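# Pack three fish from the belt into the can

## Task

Move three fish off the conveyor belt into the open can so that every one of them rests entirely within the can, and make sure the can is still standing upright at the end.

## Robot and tools

Robot: two arms, left_arm and right_arm, each ending in a five-finger hand. right_arm has a right hand and left_arm a mirrored left hand. Bases in the scene frame: left_arm at (-0.038, +0.350, -0.001) m, right_arm at (-0.020, -0.358, +0.002) m, both nearly unrotated. A post is fixed to the floor behind the arms, and loose objects may occasionally get a brief nudge.

Scene frame: origin at table-top height, halfway between the two nominal bases; +x runs out over the table, +y toward left_arm, +z up. Positions (metres) and end_effector_quat_wxyz in results use this frame and can be off by a few centimetres, more at long reach.

Hand point: a point fixed to the palm, 0.05 m in front of it and 0.15 m out from the wrist face. Its +z runs along the straight fingers, +y out of the palm, +x across the palm away from the thumb on the right hand but toward the thumb on the left hand. Straight fingertips reach 0.06-0.07 m past the point, and the finger centre lines sit 0.06 m behind it along -y. A bracket on the little-finger side of the wrist can strike things. Arms track loosely and often rest 1-3 cm (sometimes 5 cm) off, usually low, with no contact involved.

Row layout (used by both motion tools): one flat list of 28 numbers, each in [-1, 1], covering both arms even if one is idle. Left arm first: dx, dy, dz, rx, ry, rz, then little, ring, middle, index, thumb_bend, thumb_turn, force_limit, speed; then the same 14 for the right arm. The six pose numbers are offsets, not poses: they are measured from that arm's current Hand target along the Hand target's own axes. 1.0 equals 0.6 m or 180 degrees; rx, ry, rz form a single rotation vector. Six zeros means no new pose request. Finger and thumb numbers are absolute targets: +1 open/straight, -1 closed; thumb_turn -1 puts the thumb opposite the fingers, +1 beside the palm. force_limit maps -1 to about 0 N and +1 to 10 N at the fingertip (15 N for the two thumb motors). speed maps -1 to nearly still, rising to full speed at +0.48 and above (a full stroke takes 0.49 s). No number means 'unchanged': to keep a hand as it is, resend the last eight hand numbers actually carried out; if none were sent yet, send hand_measured, hand_force_limit and hand_speed.

execute_actions(actions, cameras): actions is a list of actions; each action is a table of 1 to 15 rows, one row per 1/30 s step, and a short table repeats its final row up to step 15. Every row in an action counts from the Hand target at that action's start, so sending the same offset again moves further. cameras: a list of names, ["all"], or [] for none; by default images come only when actions is empty.

move(target, speed, blend, blocking, cameras): target is one 28-number row or a list of up to 15 rows; every row counts from the Hand targets at the start of the call, not from the previous row. speed is the path's top speed in m/s, 0.002 to 4.3, default 0.25 (turns up to twice that in rad/s), one value or one per target. blend is a corner radius in metres (0 means stop at each target). Paths are straight, ignore obstacles and the other arm, and are capped at 10 s. Hand numbers in later rows apply on arrival. blocking=false returns after about 0.5 s while the motion continues. The result adds a 'move:' line with the ending (done, off_target, moving, held, fault) and any limits (paced = pose clipped, held = steps withheld).

wait(seconds): 0 to 3600, lets time pass without new commands. stop(cameras): brakes a running move. zoom_image(camera, region): region [x0, y0, x1, y1] in pixels of that camera's latest image, at most 504 wide and high. show_instructions: shows the reference pages (five-finger left hand pictures). finished_scene(scene=1): ends the scene permanently.

Results: Hand target is the last commanded pose after clipping and is the base for the next offsets; joint positions, velocities and torques; hand_measured, hand_stopped_by (moving, target, force, stalled, fault) and hand_load_n, each six values in motor order; hand_load_n is positive when something pushes a finger open and drops near 0 if a grip is lost. Orientation commands are clipped to within 40 degrees of the measured one each step. If a hand rests short, send the remaining distance as an offset.

Gripping: with the thumb turned in, the hand encloses objects about 0.035-0.065 m thick; thumb tip against index pad can pinch a light object up to about 0.08 m. For a gentle grip close at speed -0.94 or lower. To tighten, raise force_limit and send a target more closed than hand_measured; to loosen, send a more open target.

Cameras (all 896x504): cam_head_left, cam_head_right, cam_high, cam_low, cam_left_wrist, cam_right_wrist.

Avoid: dropping fish even slightly, releasing anything still moving, fast impacts or hard presses, tipping the can, anything falling or being left off the table, arms pressing on each other or one hand closing on the other, overloading fingers, and long strained holds that overheat motors (MOTOR HOT at 85 °C, arm collapses at 100 °C). To end a push, command the target back beyond the hand point.

Each tool is called after "Request:" by a JSON object that holds its "op" and its "data", one argument or row to a line.

Reference images:

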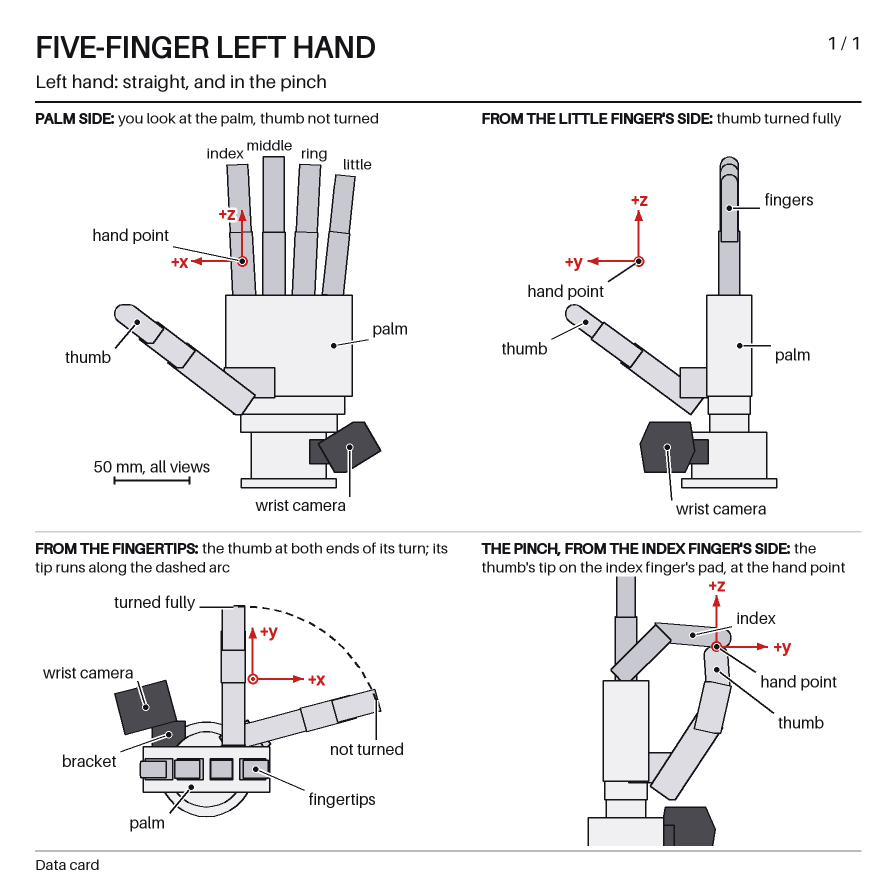

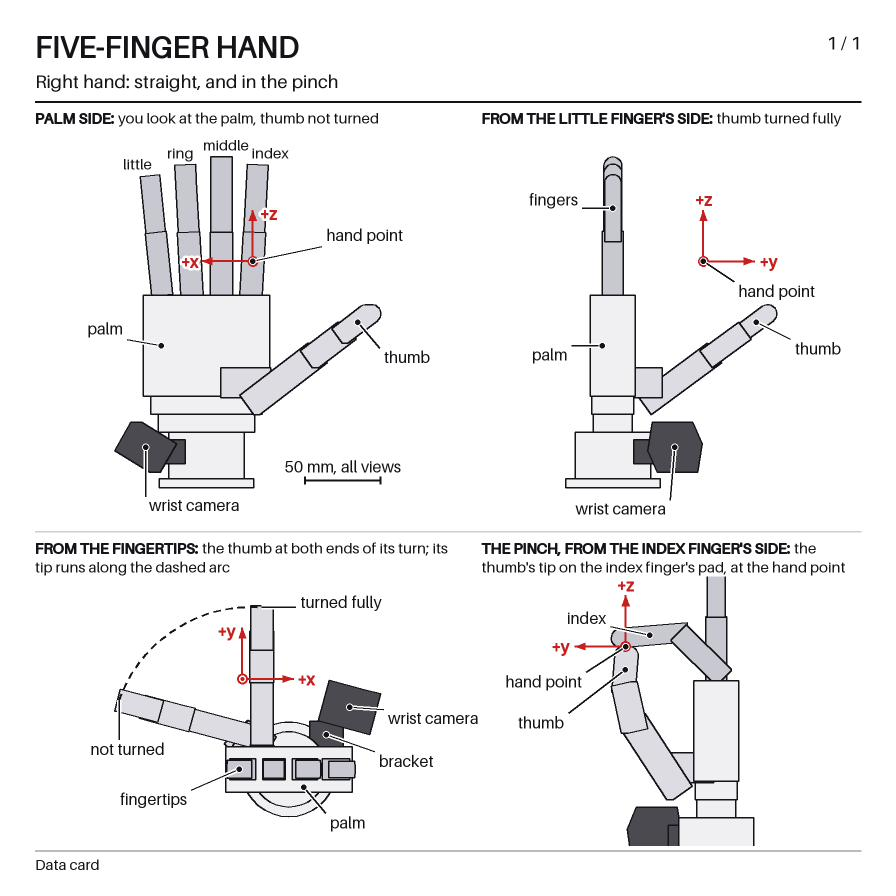

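## Session

Request:
{"op": "execute_actions", "data": {
  "actions": []
}}

Scene clock: 0.00 s.
left_arm: end_effector_position=(+0.5783, +0.3552, +0.3548) hand_measured=(+1.000, +1.000, +1.000, +1.000, +1.000, +1.000) hand_load_n=(+0.0, +0.0, +0.0, +0.0, +0.0, +0.0) hand_stopped_by=(target, target, target, target, target, target) hand_force_limit=0.00 hand_speed=-0.80 end_effector_quat_wxyz=(+0.384, -0.344, +0.856, +0.031) | right_arm: end_effector_position=(+0.5418, +0.2229, +0.1321) hand_measured=(+1.000, +1.000, +1.000, +1.000, +1.000, +1.000) hand_load_n=(+0.0, +0.0, +0.0, +0.0, +0.0, +0.0) hand_stopped_by=(target, target, target, target, target, target) hand_force_limit=0.00 hand_speed=-0.80 end_effector_quat_wxyz=(-0.298, +0.629, -0.652, -0.301)
Joint positions: left_arm=[-0.133 1.683 1.904 -1.103 -0.425 0.807] | right_arm=[0.643 2.307 2.111 -0.781 -0.686 0.841]
Joint velocities: within noise
Joint torques (N m): no reading
Motor temperatures (°C): left_arm=[25 28 25 25 26 24] | right_arm=[24 25 23 23 27 22]
Heat: left arm: hottest shoulder 28 °C; right arm: hottest wrist yaw 27 °C.
Hand target: left_arm +0.5830, +0.3544, +0.3617; +0.391, -0.345, +0.853, +0.027 | right_arm +0.5463, +0.2259, +0.1428; -0.309, +0.630, -0.647, -0.299

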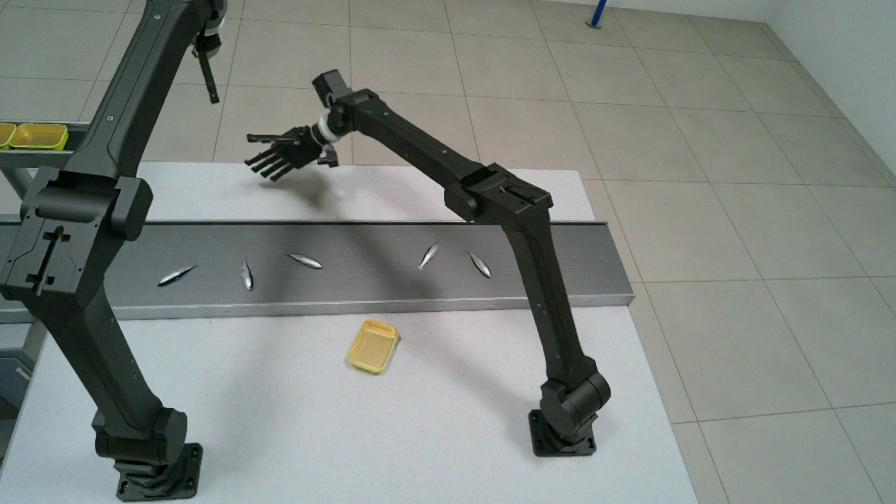

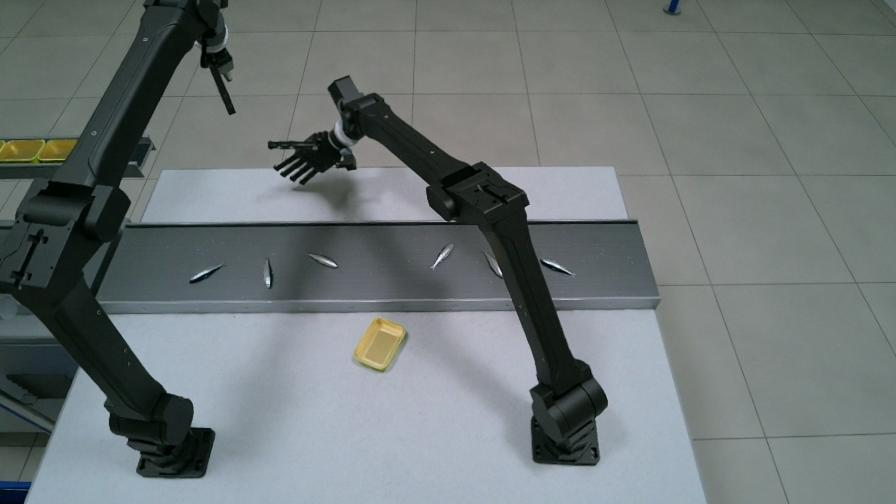

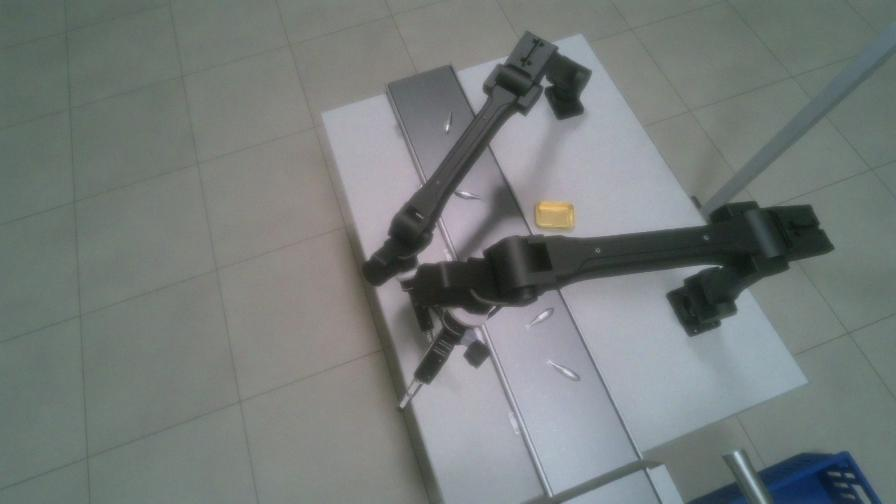

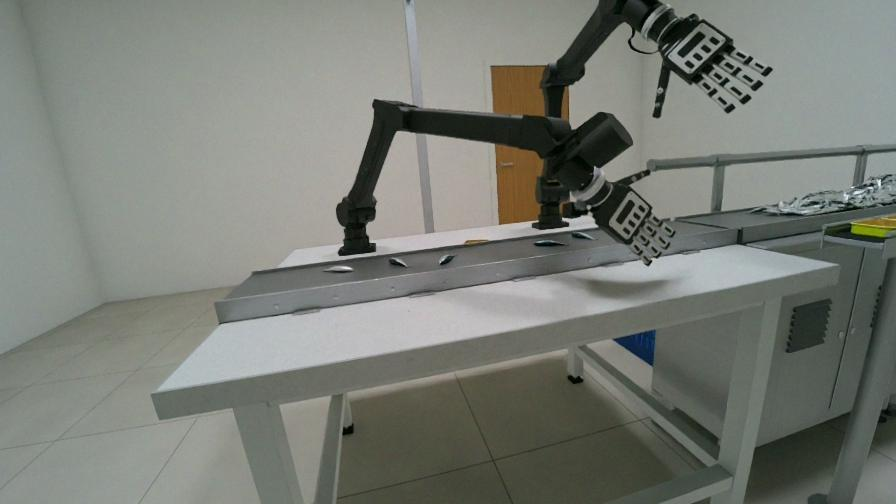

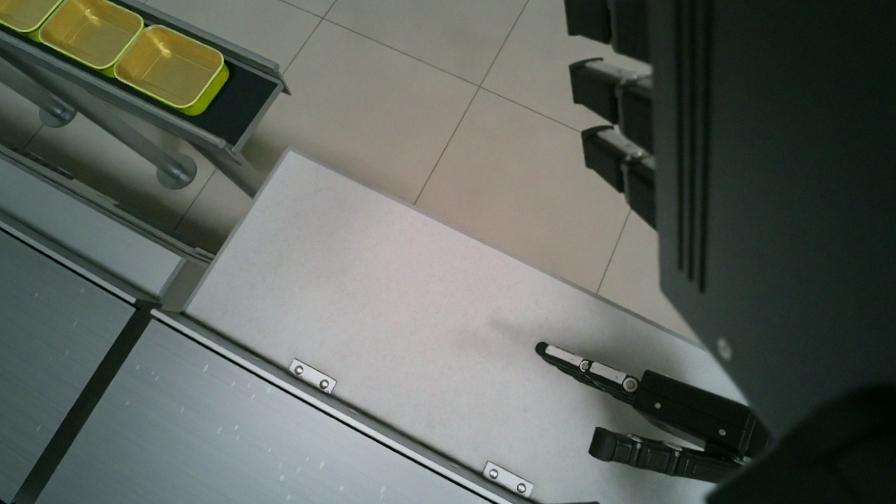

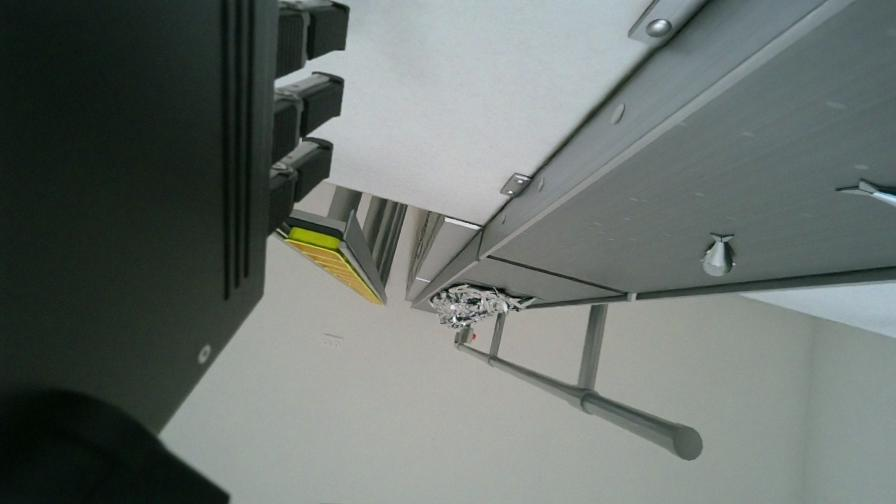

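Request:
{"op": "zoom_image", "data": {
  "camera": "cam_head_left",
  "region": [130, 220, 530, 400]
}}

Request:
{"op": "zoom_image", "data": {
  "camera": "cam_head_right",
  "region": [330, 220, 630, 400]
}}

Request:
{"op": "zoom_image", "data": {
  "camera": "cam_high",
  "region": [380, 60, 680, 260]
}}

Scaled by 1.260.

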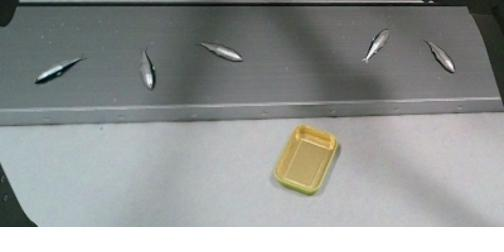

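Scaled by 1.680.

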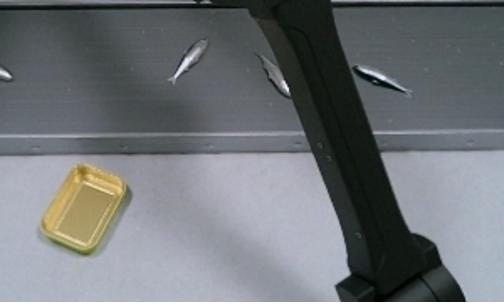

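Scaled by 1.680.

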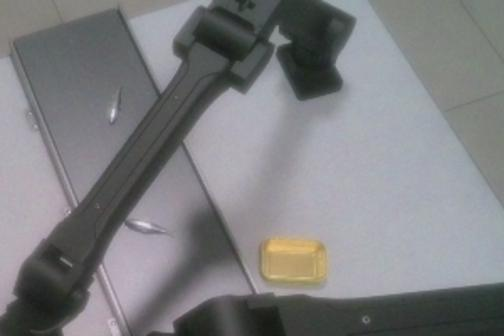

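Request:
{"op": "wait", "data": {
  "seconds": 0.5,
  "cameras": ["cam_head_left","cam_head_right"]
}}

Scene clock: 15.63 s.
left_arm: end_effector_position=(+0.5783, +0.3552, +0.3548) hand_measured=(+1.000, +1.000, +1.000, +1.000, +1.000, +1.000) hand_load_n=(+0.0, +0.0, +0.0, +0.0, +0.0, +0.0) hand_stopped_by=(target, target, target, target, target, target) hand_force_limit=0.00 hand_speed=-0.80 end_effector_quat_wxyz=(+0.384, -0.344, +0.856, +0.031) | right_arm: end_effector_position=(+0.5418, +0.2229, +0.1321) hand_measured=(+1.000, +1.000, +1.000, +1.000, +1.000, +1.000) hand_load_n=(+0.0, +0.0, +0.0, +0.0, +0.0, +0.0) hand_stopped_by=(target, target, target, target, target, target) hand_force_limit=0.00 hand_speed=-0.80 end_effector_quat_wxyz=(-0.298, +0.629, -0.652, -0.301)
Joint positions: left_arm=[-0.133 1.683 1.904 -1.103 -0.425 0.807] | right_arm=[0.643 2.307 2.111 -0.781 -0.686 0.841]
Joint torques (N m): left_arm=[1.2 -18.14 10.54 1.25 -0.23 0.09] | right_arm=[-0.67 -22.24 12.25 1.61 -0.41 0.1]
Heat: left arm: hottest shoulder 31 °C; right arm: hottest wrist yaw 28 °C.
Hand target: left_arm +0.5830, +0.3544, +0.3617; +0.391, -0.345, +0.853, +0.027 | right_arm +0.5463, +0.2259, +0.1428; -0.309, +0.630, -0.647, -0.299
wait: 0.50 s; at rest from the start

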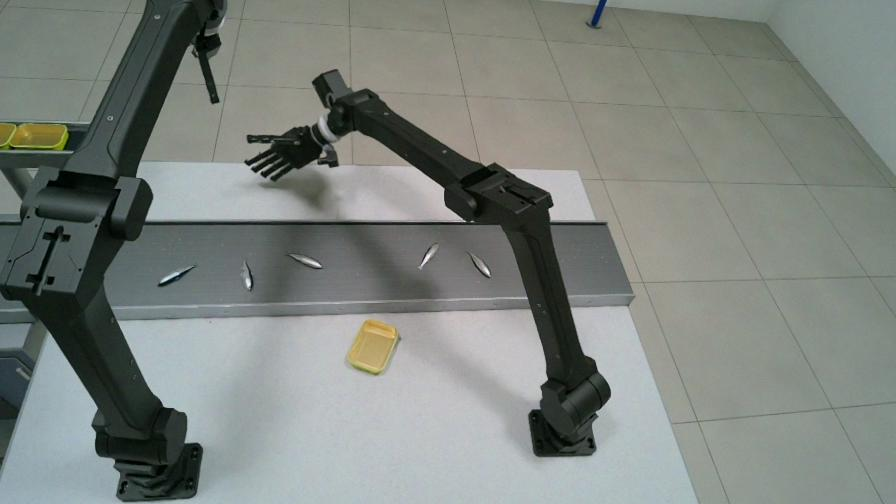

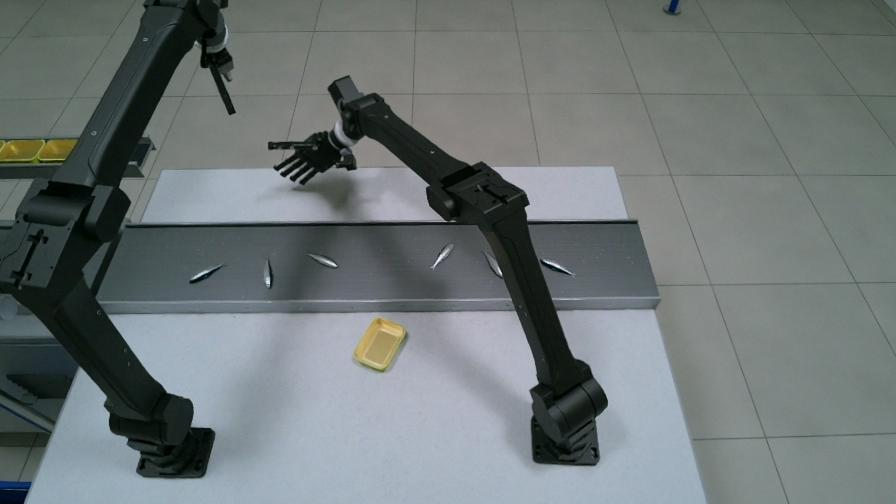

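Request:
{"op": "move", "data": {
  "target": [0.5307,0.0043,-0.2577,0.1977,0.1504,-0.2012,1,1,0.5,0.5,0.6,-1,-0.6,0.2,0.2522,0.3108,-0.5697,0.1399,0.0659,-0.3962,1,1,0.5,0.5,0.6,-1,-0.6,0.2],
  "cameras": ["all"]
}}

Scene clock: 96.97 s.
left_arm: end_effector_position=(+0.3394, +0.1313, +0.2488) hand_measured=(+1.000, +1.000, +0.500, +0.500, +0.600, -1.000) hand_load_n=(+0.0, +0.0, +0.0, +0.0, +0.0, +0.0) hand_stopped_by=(target, target, target, target, target, target) hand_force_limit=-0.60 hand_speed=0.20 end_effector_quat_wxyz=(+0.260, -0.453, +0.743, -0.419) | right_arm: end_effector_position=(+0.3472, -0.1233, +0.2403) hand_measured=(+1.000, +1.000, +0.500, +0.500, +0.600, -1.000) hand_load_n=(+0.0, +0.0, +0.0, +0.0, +0.0, +0.0) hand_stopped_by=(target, target, target, target, target, target) hand_force_limit=-0.60 hand_speed=0.20 end_effector_quat_wxyz=(-0.482, +0.834, -0.236, +0.130)
Joint positions: left_arm=[-0.427 0.951 0.849 -0.439 0.018 0.018] | right_arm=[0.359 1.08 0.913 -0.494 -0.614 -0.409]
Joint torques (N m): left_arm=[-0.32 -7.24 8.55 2.36 -0.09 0] | right_arm=[-2.02 -5.95 10.36 1.88 -0.38 -0.12]
Motor temperatures (°C): left_arm=[25 36 39 25 26 24] | right_arm=[24 32 37 24 28 22]
Heat: left arm: hottest elbow 39 °C; right arm: hottest elbow 37 °C.
Hand target: left_arm +0.3356, +0.1270, +0.2501; +0.260, -0.450, +0.740, -0.427 | right_arm +0.3496, -0.1295, +0.2400; -0.482, +0.833, -0.235, +0.136
Off the commanded pose: left_arm 0.006 m, 1 deg | right_arm 0.007 m, 1 deg.
move: done
cam_left_wrist: T_world_to_cam=[[0.29514, -0.46035, 0.83724, -0.24911], [-0.87567, -0.48087, 0.04429, 0.3496], [0.38222, -0.74622, -0.54504, 0.22161]] pos_world=[0.29495, 0.21881, 0.31387]
cam_right_wrist: T_world_to_cam=[[-0.01501, -0.5226, -0.85244, 0.1474], [-0.99913, -0.0253, 0.0331, 0.34086], [-0.03886, 0.8522, -0.52177, 0.35639]] pos_world=[0.35663, -0.21806, 0.30033]

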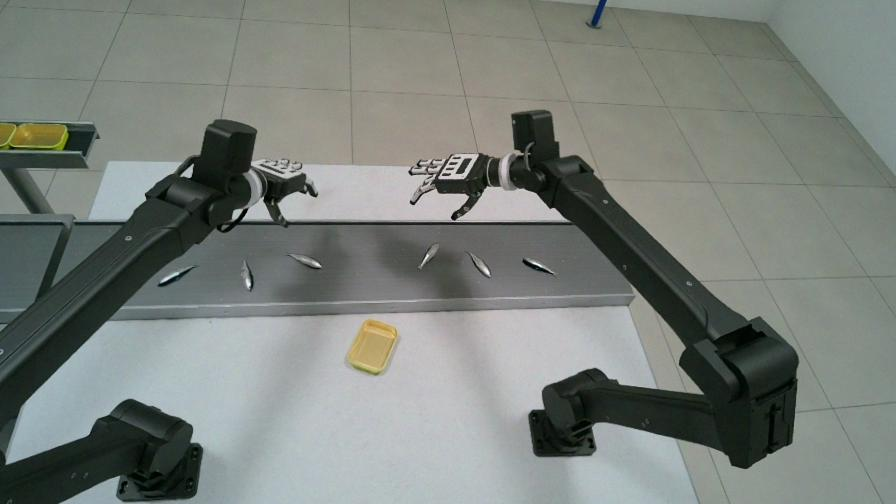

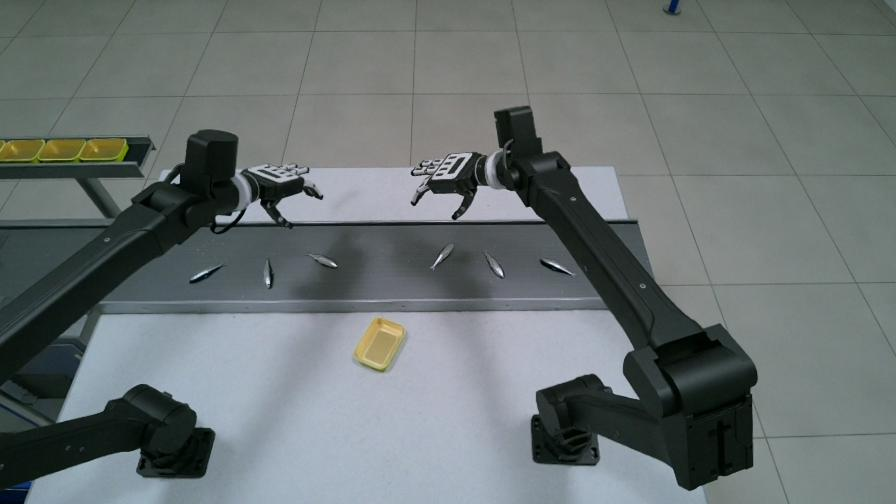

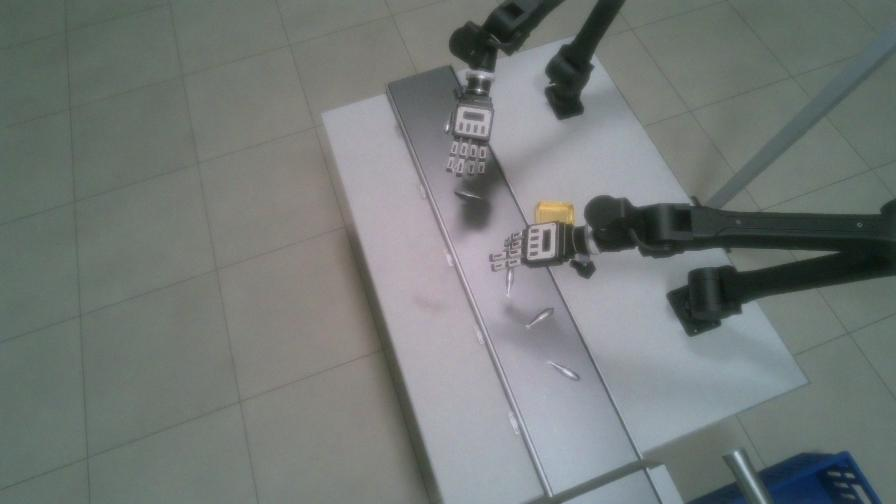

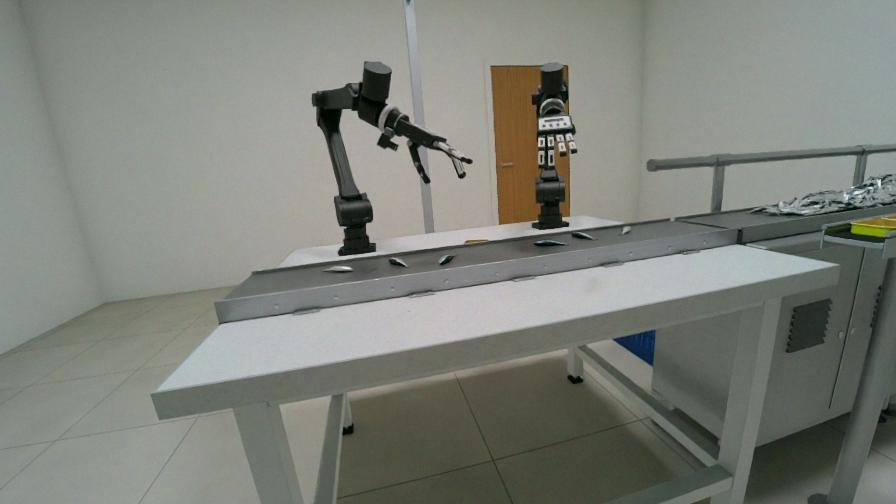

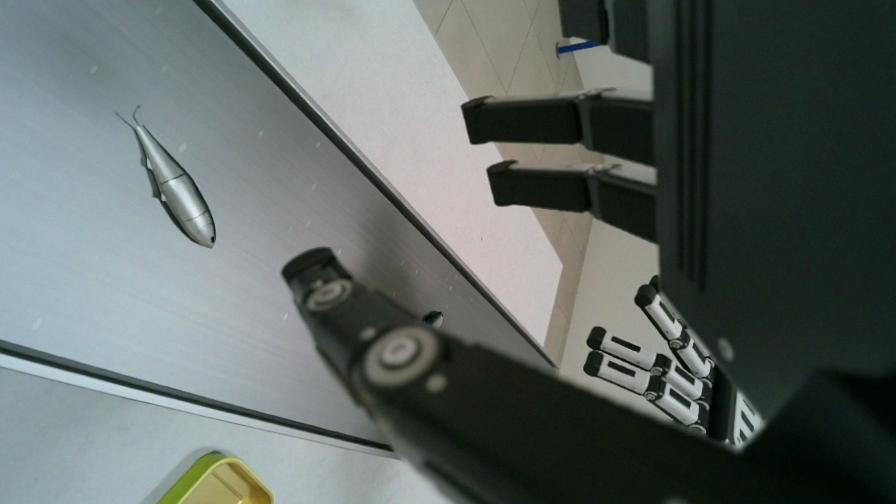

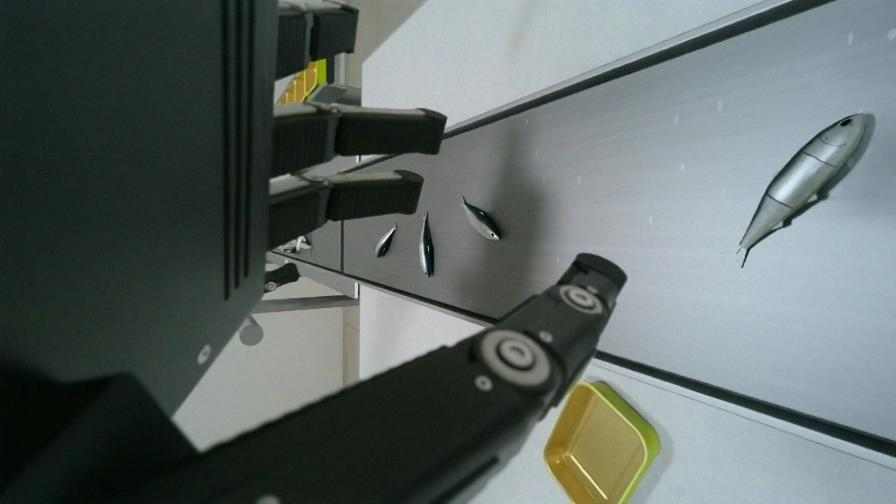

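Request:
{"op": "move", "data": {
  "target": [0.0088,0.1527,0.1355,0,0,0,1,1,0.5,0.5,0.6,-1,-0.6,0.2,0.0423,0.1583,0.0927,0,0,0,1,1,0.5,0.5,0.6,-1,-0.6,0.2],
  "cameras": ["cam_head_left","cam_head_right","cam_low","cam_left_wrist","cam_right_wrist"]
}}

Scene clock: 122.77 s.
left_arm: end_effector_position=(+0.3564, +0.1170, +0.1353) hand_measured=(+1.000, +1.000, +0.500, +0.500, +0.600, -1.000) hand_load_n=(+0.0, +0.0, +0.0, +0.0, +0.0, +0.0) hand_stopped_by=(target, target, target, target, target, target) hand_force_limit=-0.60 hand_speed=0.20 end_effector_quat_wxyz=(+0.264, -0.451, +0.739, -0.426) | right_arm: end_effector_position=(+0.3657, -0.1376, +0.1310) hand_measured=(+1.000, +1.000, +0.500, +0.500, +0.600, -1.000) hand_load_n=(+0.0, +0.0, +0.0, +0.0, +0.0, -0.5) hand_stopped_by=(target, target, target, target, target, target) hand_force_limit=-0.60 hand_speed=0.20 end_effector_quat_wxyz=(-0.480, +0.835, -0.238, +0.128)
Joint positions: left_arm=[-0.444 1.118 0.632 -0.035 0.002 0.008] | right_arm=[0.305 1.236 0.732 -0.188 -0.655 -0.45]
Joint torques (N m): left_arm=[0.26 -6.3 8.25 2.1 -0.13 -0.01] | right_arm=[-1.96 -6.01 9.69 2.04 -0.38 -0.08]
Heat: left arm: hottest elbow 38 °C; right arm: hottest elbow 39 °C.
Hand target: left_arm +0.3552, +0.1112, +0.1301; +0.260, -0.450, +0.740, -0.427 | right_arm +0.3718, -0.1423, +0.1299; -0.481, +0.833, -0.235, +0.136
Off the commanded pose: left_arm 0.008 m, 0 deg | right_arm 0.008 m, 1 deg.
move: done
cam_left_wrist: T_world_to_cam=[[0.28135, -0.45332, 0.84578, -0.16277], [-0.87604, -0.48107, 0.03356, 0.36431], [0.39167, -0.75038, -0.53247, 0.13801]] pos_world=[0.31089, 0.20504, 0.19893]
cam_right_wrist: T_world_to_cam=[[-0.0205, -0.52448, -0.85117, 0.0486], [-0.99894, -0.02429, 0.03903, 0.36182], [-0.04115, 0.85107, -0.52343, 0.31307]] pos_world=[0.37532, -0.23217, 0.19112]

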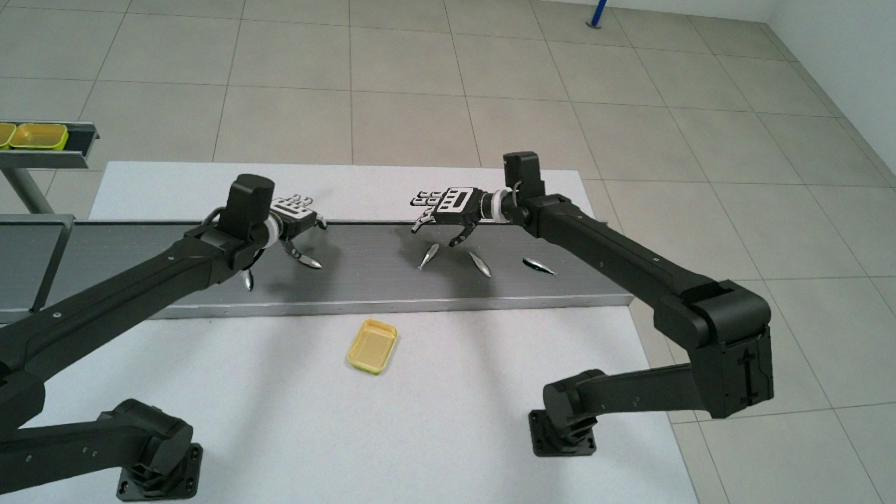

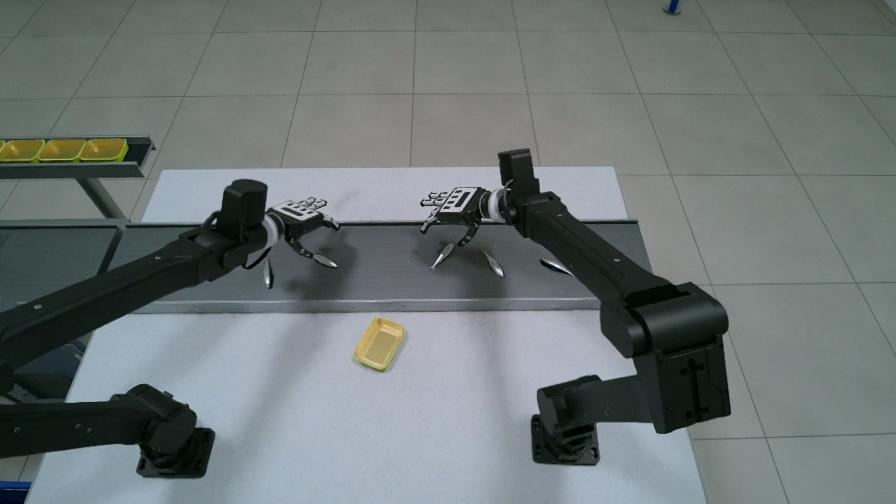

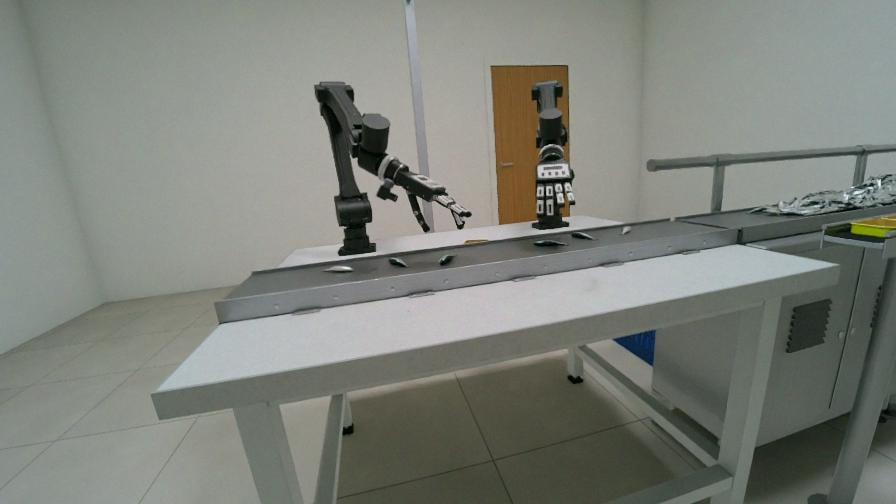

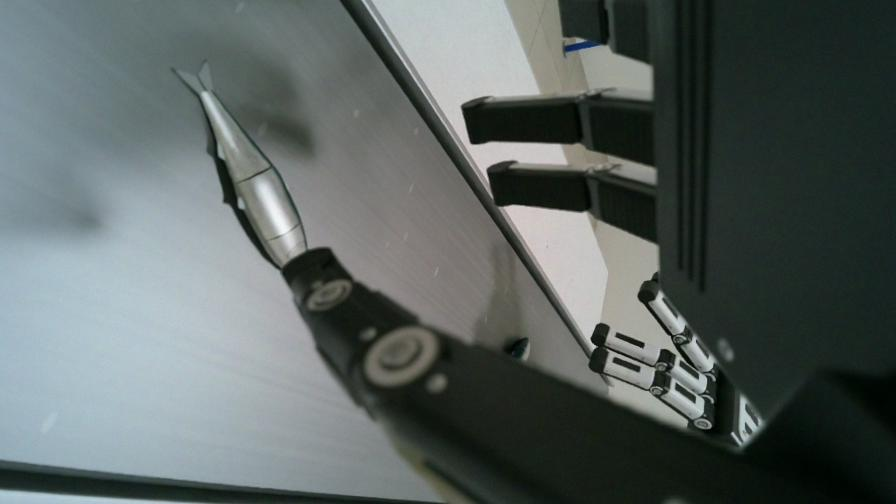

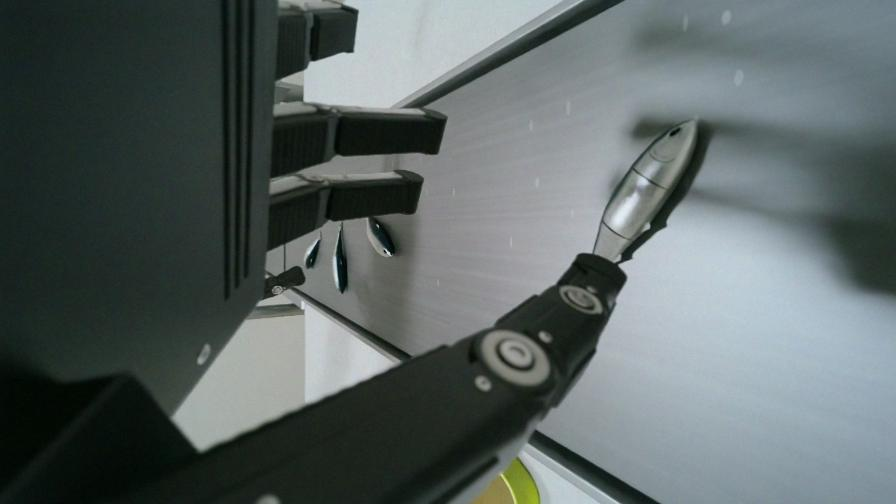

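Request:
{"op": "move", "data": {
  "target": [-0.0012,0.0515,0.0413,0,0,0,1,1,0.5,0.5,0.6,-1,-0.6,0.2,0.0153,0.0492,0.0348,0,0.0168,0.0097,1,1,0.5,0.5,0.6,-1,-0.6,0.2],
  "speed": 0.1,
  "cameras": ["cam_head_left","cam_low","cam_left_wrist","cam_right_wrist"]
}}

Scene clock: 159.67 s.
left_arm: end_effector_position=(+0.3638, +0.1132, +0.0987) hand_measured=(+1.000, +1.000, +0.500, +0.500, +0.600, -1.000) hand_load_n=(+0.0, +0.0, +0.0, +0.0, +0.0, +0.0) hand_stopped_by=(target, target, target, target, target, target) hand_force_limit=-0.60 hand_speed=0.20 end_effector_quat_wxyz=(+0.265, -0.450, +0.738, -0.428) | right_arm: end_effector_position=(+0.3773, -0.1401, +0.0966) hand_measured=(+1.000, +1.000, +0.500, +0.500, +0.600, -1.000) hand_load_n=(+0.0, -0.5, +0.0, +0.0, +0.0, +0.0) hand_stopped_by=(target, target, target, target, target, target) hand_force_limit=-0.60 hand_speed=0.20 end_effector_quat_wxyz=(-0.477, +0.830, -0.249, +0.149)
Joint positions: left_arm=[-0.444 1.215 0.586 0.112 0.002 0.008] | right_arm=[0.305 1.304 0.678 -0.032 -0.614 -0.431]
Joint torques (N m): left_arm=[0.15 -7 7.45 2.17 -0.07 -0.02] | right_arm=[-1.61 -5.95 8.88 2.3 -0.09 0.23]
Motor temperatures (°C): left_arm=[25 31 40 26 26 24] | right_arm=[24 29 35 24 28 22]
Heat: left arm: hottest elbow 40 °C; right arm: hottest elbow 35 °C.
Hand target: left_arm +0.3608, +0.1091, +0.0910; +0.260, -0.450, +0.740, -0.427 | right_arm +0.3813, -0.1442, +0.0939; -0.477, +0.826, -0.260, +0.151
Off the commanded pose: left_arm 0.009 m, 1 deg | right_arm 0.006 m, 1 deg.
move: done
cam_left_wrist: T_world_to_cam=[[0.27763, -0.45145, 0.84801, -0.13456], [-0.87619, -0.48097, 0.0308, 0.37051], [0.39397, -0.75157, -0.52909, 0.11174]] pos_world=[0.31797, 0.20144, 0.16182]
cam_right_wrist: T_world_to_cam=[[-0.02231, -0.53023, -0.84756, 0.01779], [-0.99972, 0.01789, 0.01513, 0.38329], [0.00714, 0.84767, -0.53048, 0.27978]] pos_world=[0.38158, -0.23458, 0.1577]

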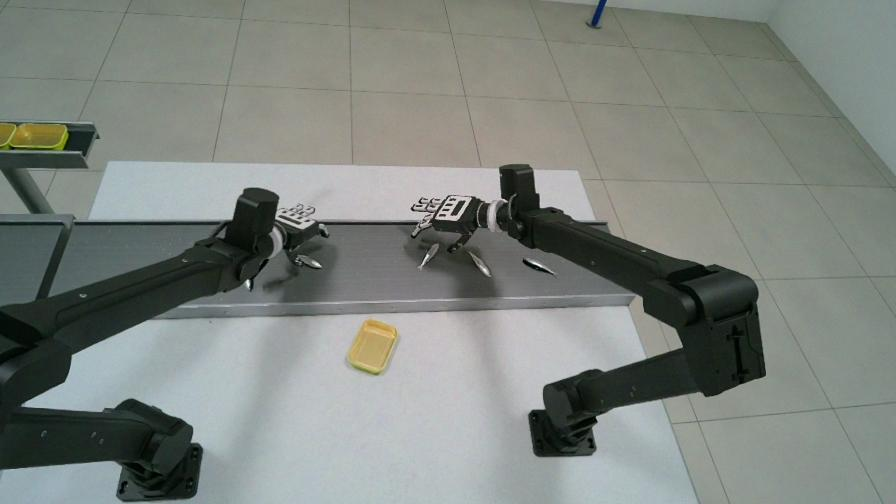

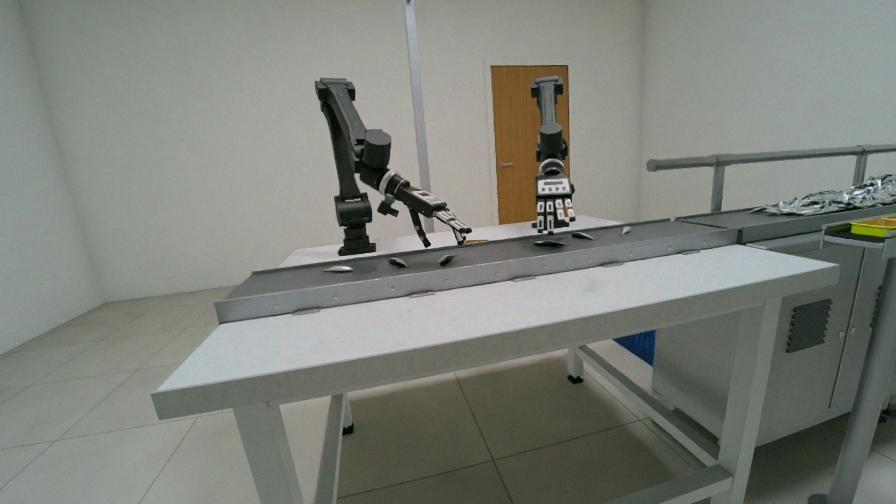

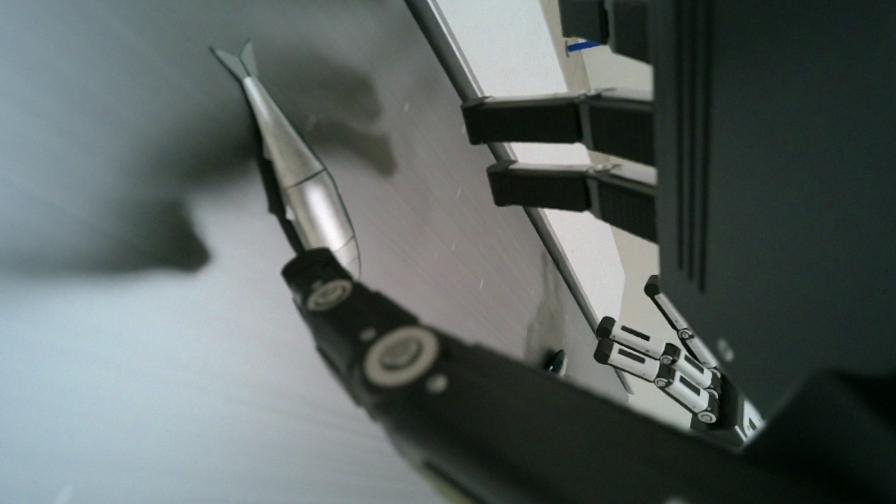

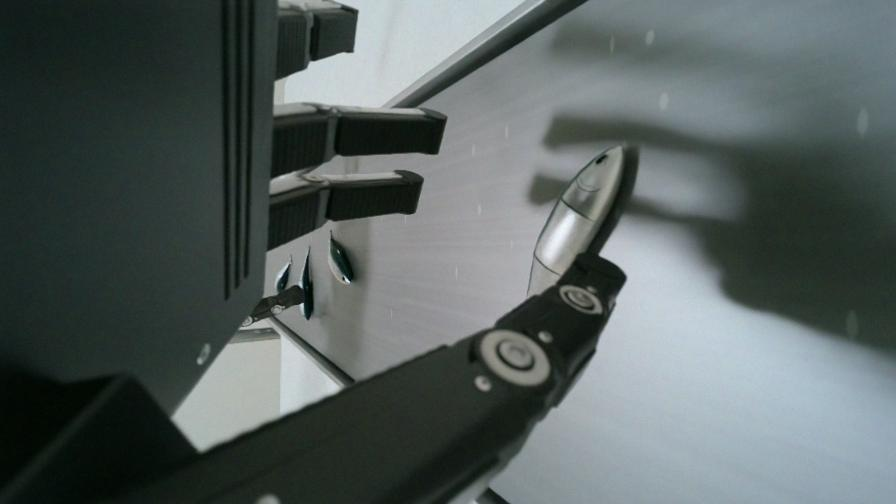

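Request:
{"op": "move", "data": {
  "target": [-0.0138,0.03,0.0097,0,-0.0144,-0.0083,1,1,0.5,0.5,0.6,-1,-0.6,0.2,-0.005,0.0257,0.0103,0,0,0,1,1,0.5,0.5,0.6,-1,-0.6,0.2],
  "speed": 0.06,
  "cameras": ["cam_low","cam_left_wrist","cam_right_wrist"]
}}

Request:
{"op": "zoom_image", "data": {
  "camera": "cam_low",
  "region": [380, 150, 660, 290]
}}

Scene clock: 182.23 s.
left_arm: end_effector_position=(+0.3643, +0.1203, +0.0816) hand_measured=(+1.000, +1.000, +0.500, +0.500, +0.600, -1.000) hand_load_n=(+0.0, +0.0, +0.0, +0.0, +0.0, +0.5) hand_stopped_by=(target, target, target, target, target, target) hand_force_limit=-0.60 hand_speed=0.20 end_effector_quat_wxyz=(+0.276, -0.467, +0.726, -0.422) | right_arm: end_effector_position=(+0.3748, -0.1409, +0.0814) hand_measured=(+1.000, +1.000, +0.500, +0.500, +0.600, -1.000) hand_load_n=(+0.0, +0.0, +0.0, +0.0, +0.0, +0.0) hand_stopped_by=(target, target, target, target, target, target) hand_force_limit=-0.60 hand_speed=0.20 end_effector_quat_wxyz=(-0.478, +0.829, -0.249, +0.150)
Joint positions: left_arm=[-0.444 1.242 0.55 0.179 -0.038 -0.014] | right_arm=[0.305 1.328 0.647 0.026 -0.612 -0.429]
Joint torques (N m): left_arm=[0.44 -6.65 6.84 2.32 -0.16 -0.04] | right_arm=[-1.55 -6.3 8.47 2.4 -0.09 0.23]
Heat: left arm: hottest elbow 38 °C; right arm: hottest elbow 37 °C.
Hand target: left_arm +0.3611, +0.1183, +0.0725; +0.271, -0.469, +0.728, -0.420 | right_arm +0.3776, -0.1445, +0.0775; -0.477, +0.826, -0.260, +0.151
Off the commanded pose: left_arm 0.010 m, 1 deg | right_arm 0.006 m, 1 deg.
move: done
cam_left_wrist: T_world_to_cam=[[0.29597, -0.43688, 0.84943, -0.12565], [-0.85299, -0.52112, 0.02919, 0.37133], [0.4299, -0.73319, -0.52689, 0.09228]] pos_world=[0.31426, 0.20628, 0.14451]
cam_right_wrist: T_world_to_cam=[[-0.02139, -0.52956, -0.848, 0.00415], [-0.99971, 0.02037, 0.01249, 0.38161], [0.01066, 0.84803, -0.52985, 0.27111]] pos_world=[0.3787, -0.23548, 0.1424]

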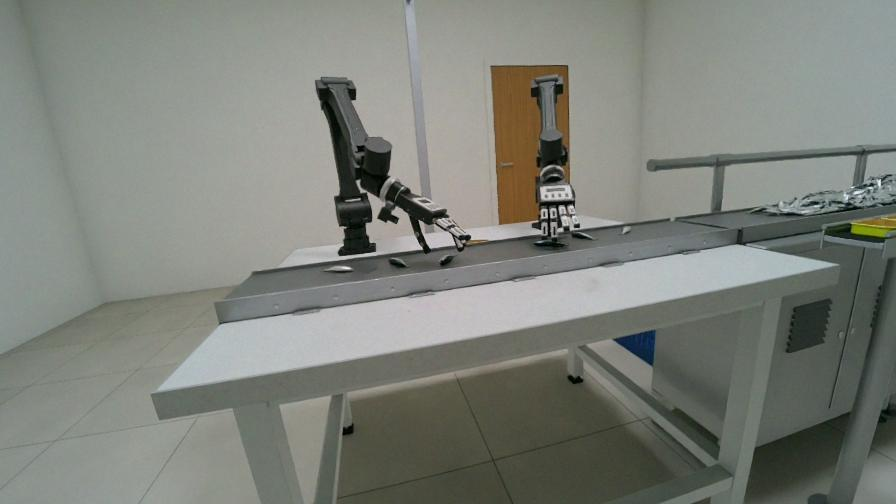

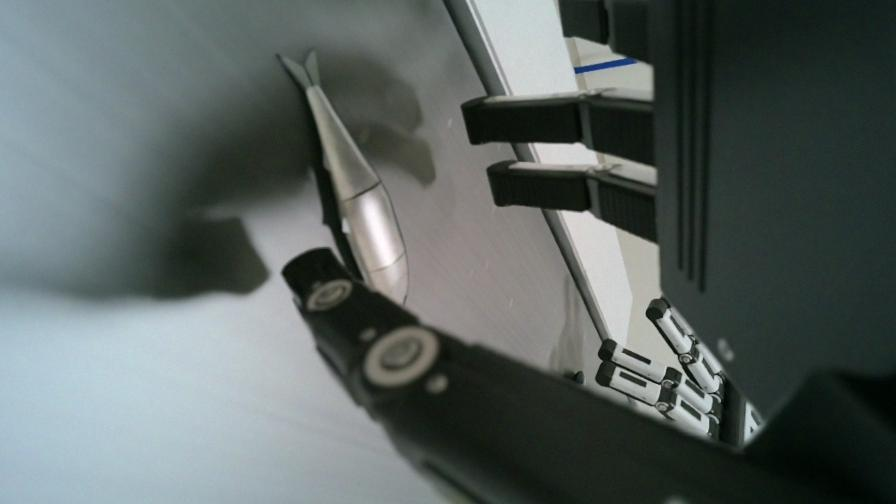

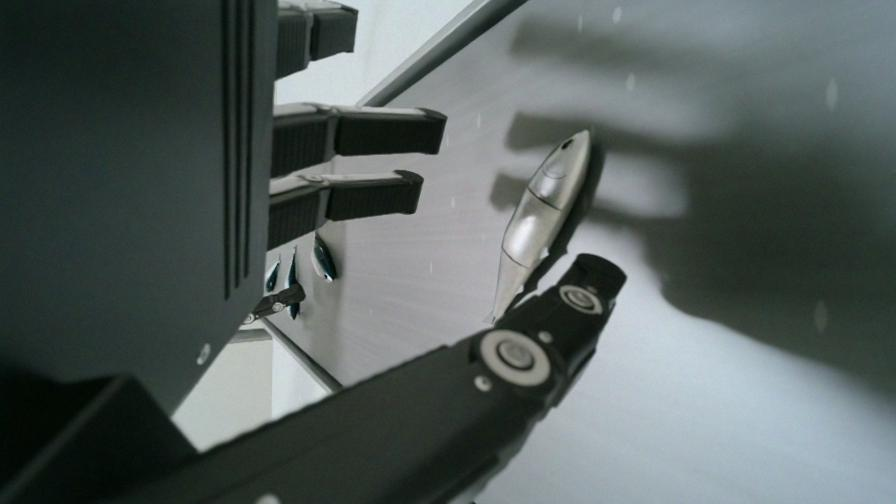

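Scaled by 1.800.

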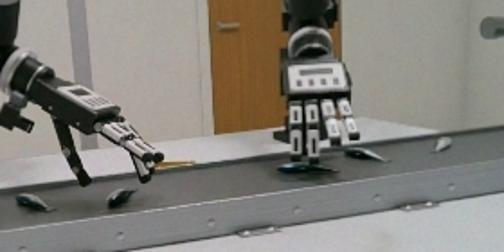

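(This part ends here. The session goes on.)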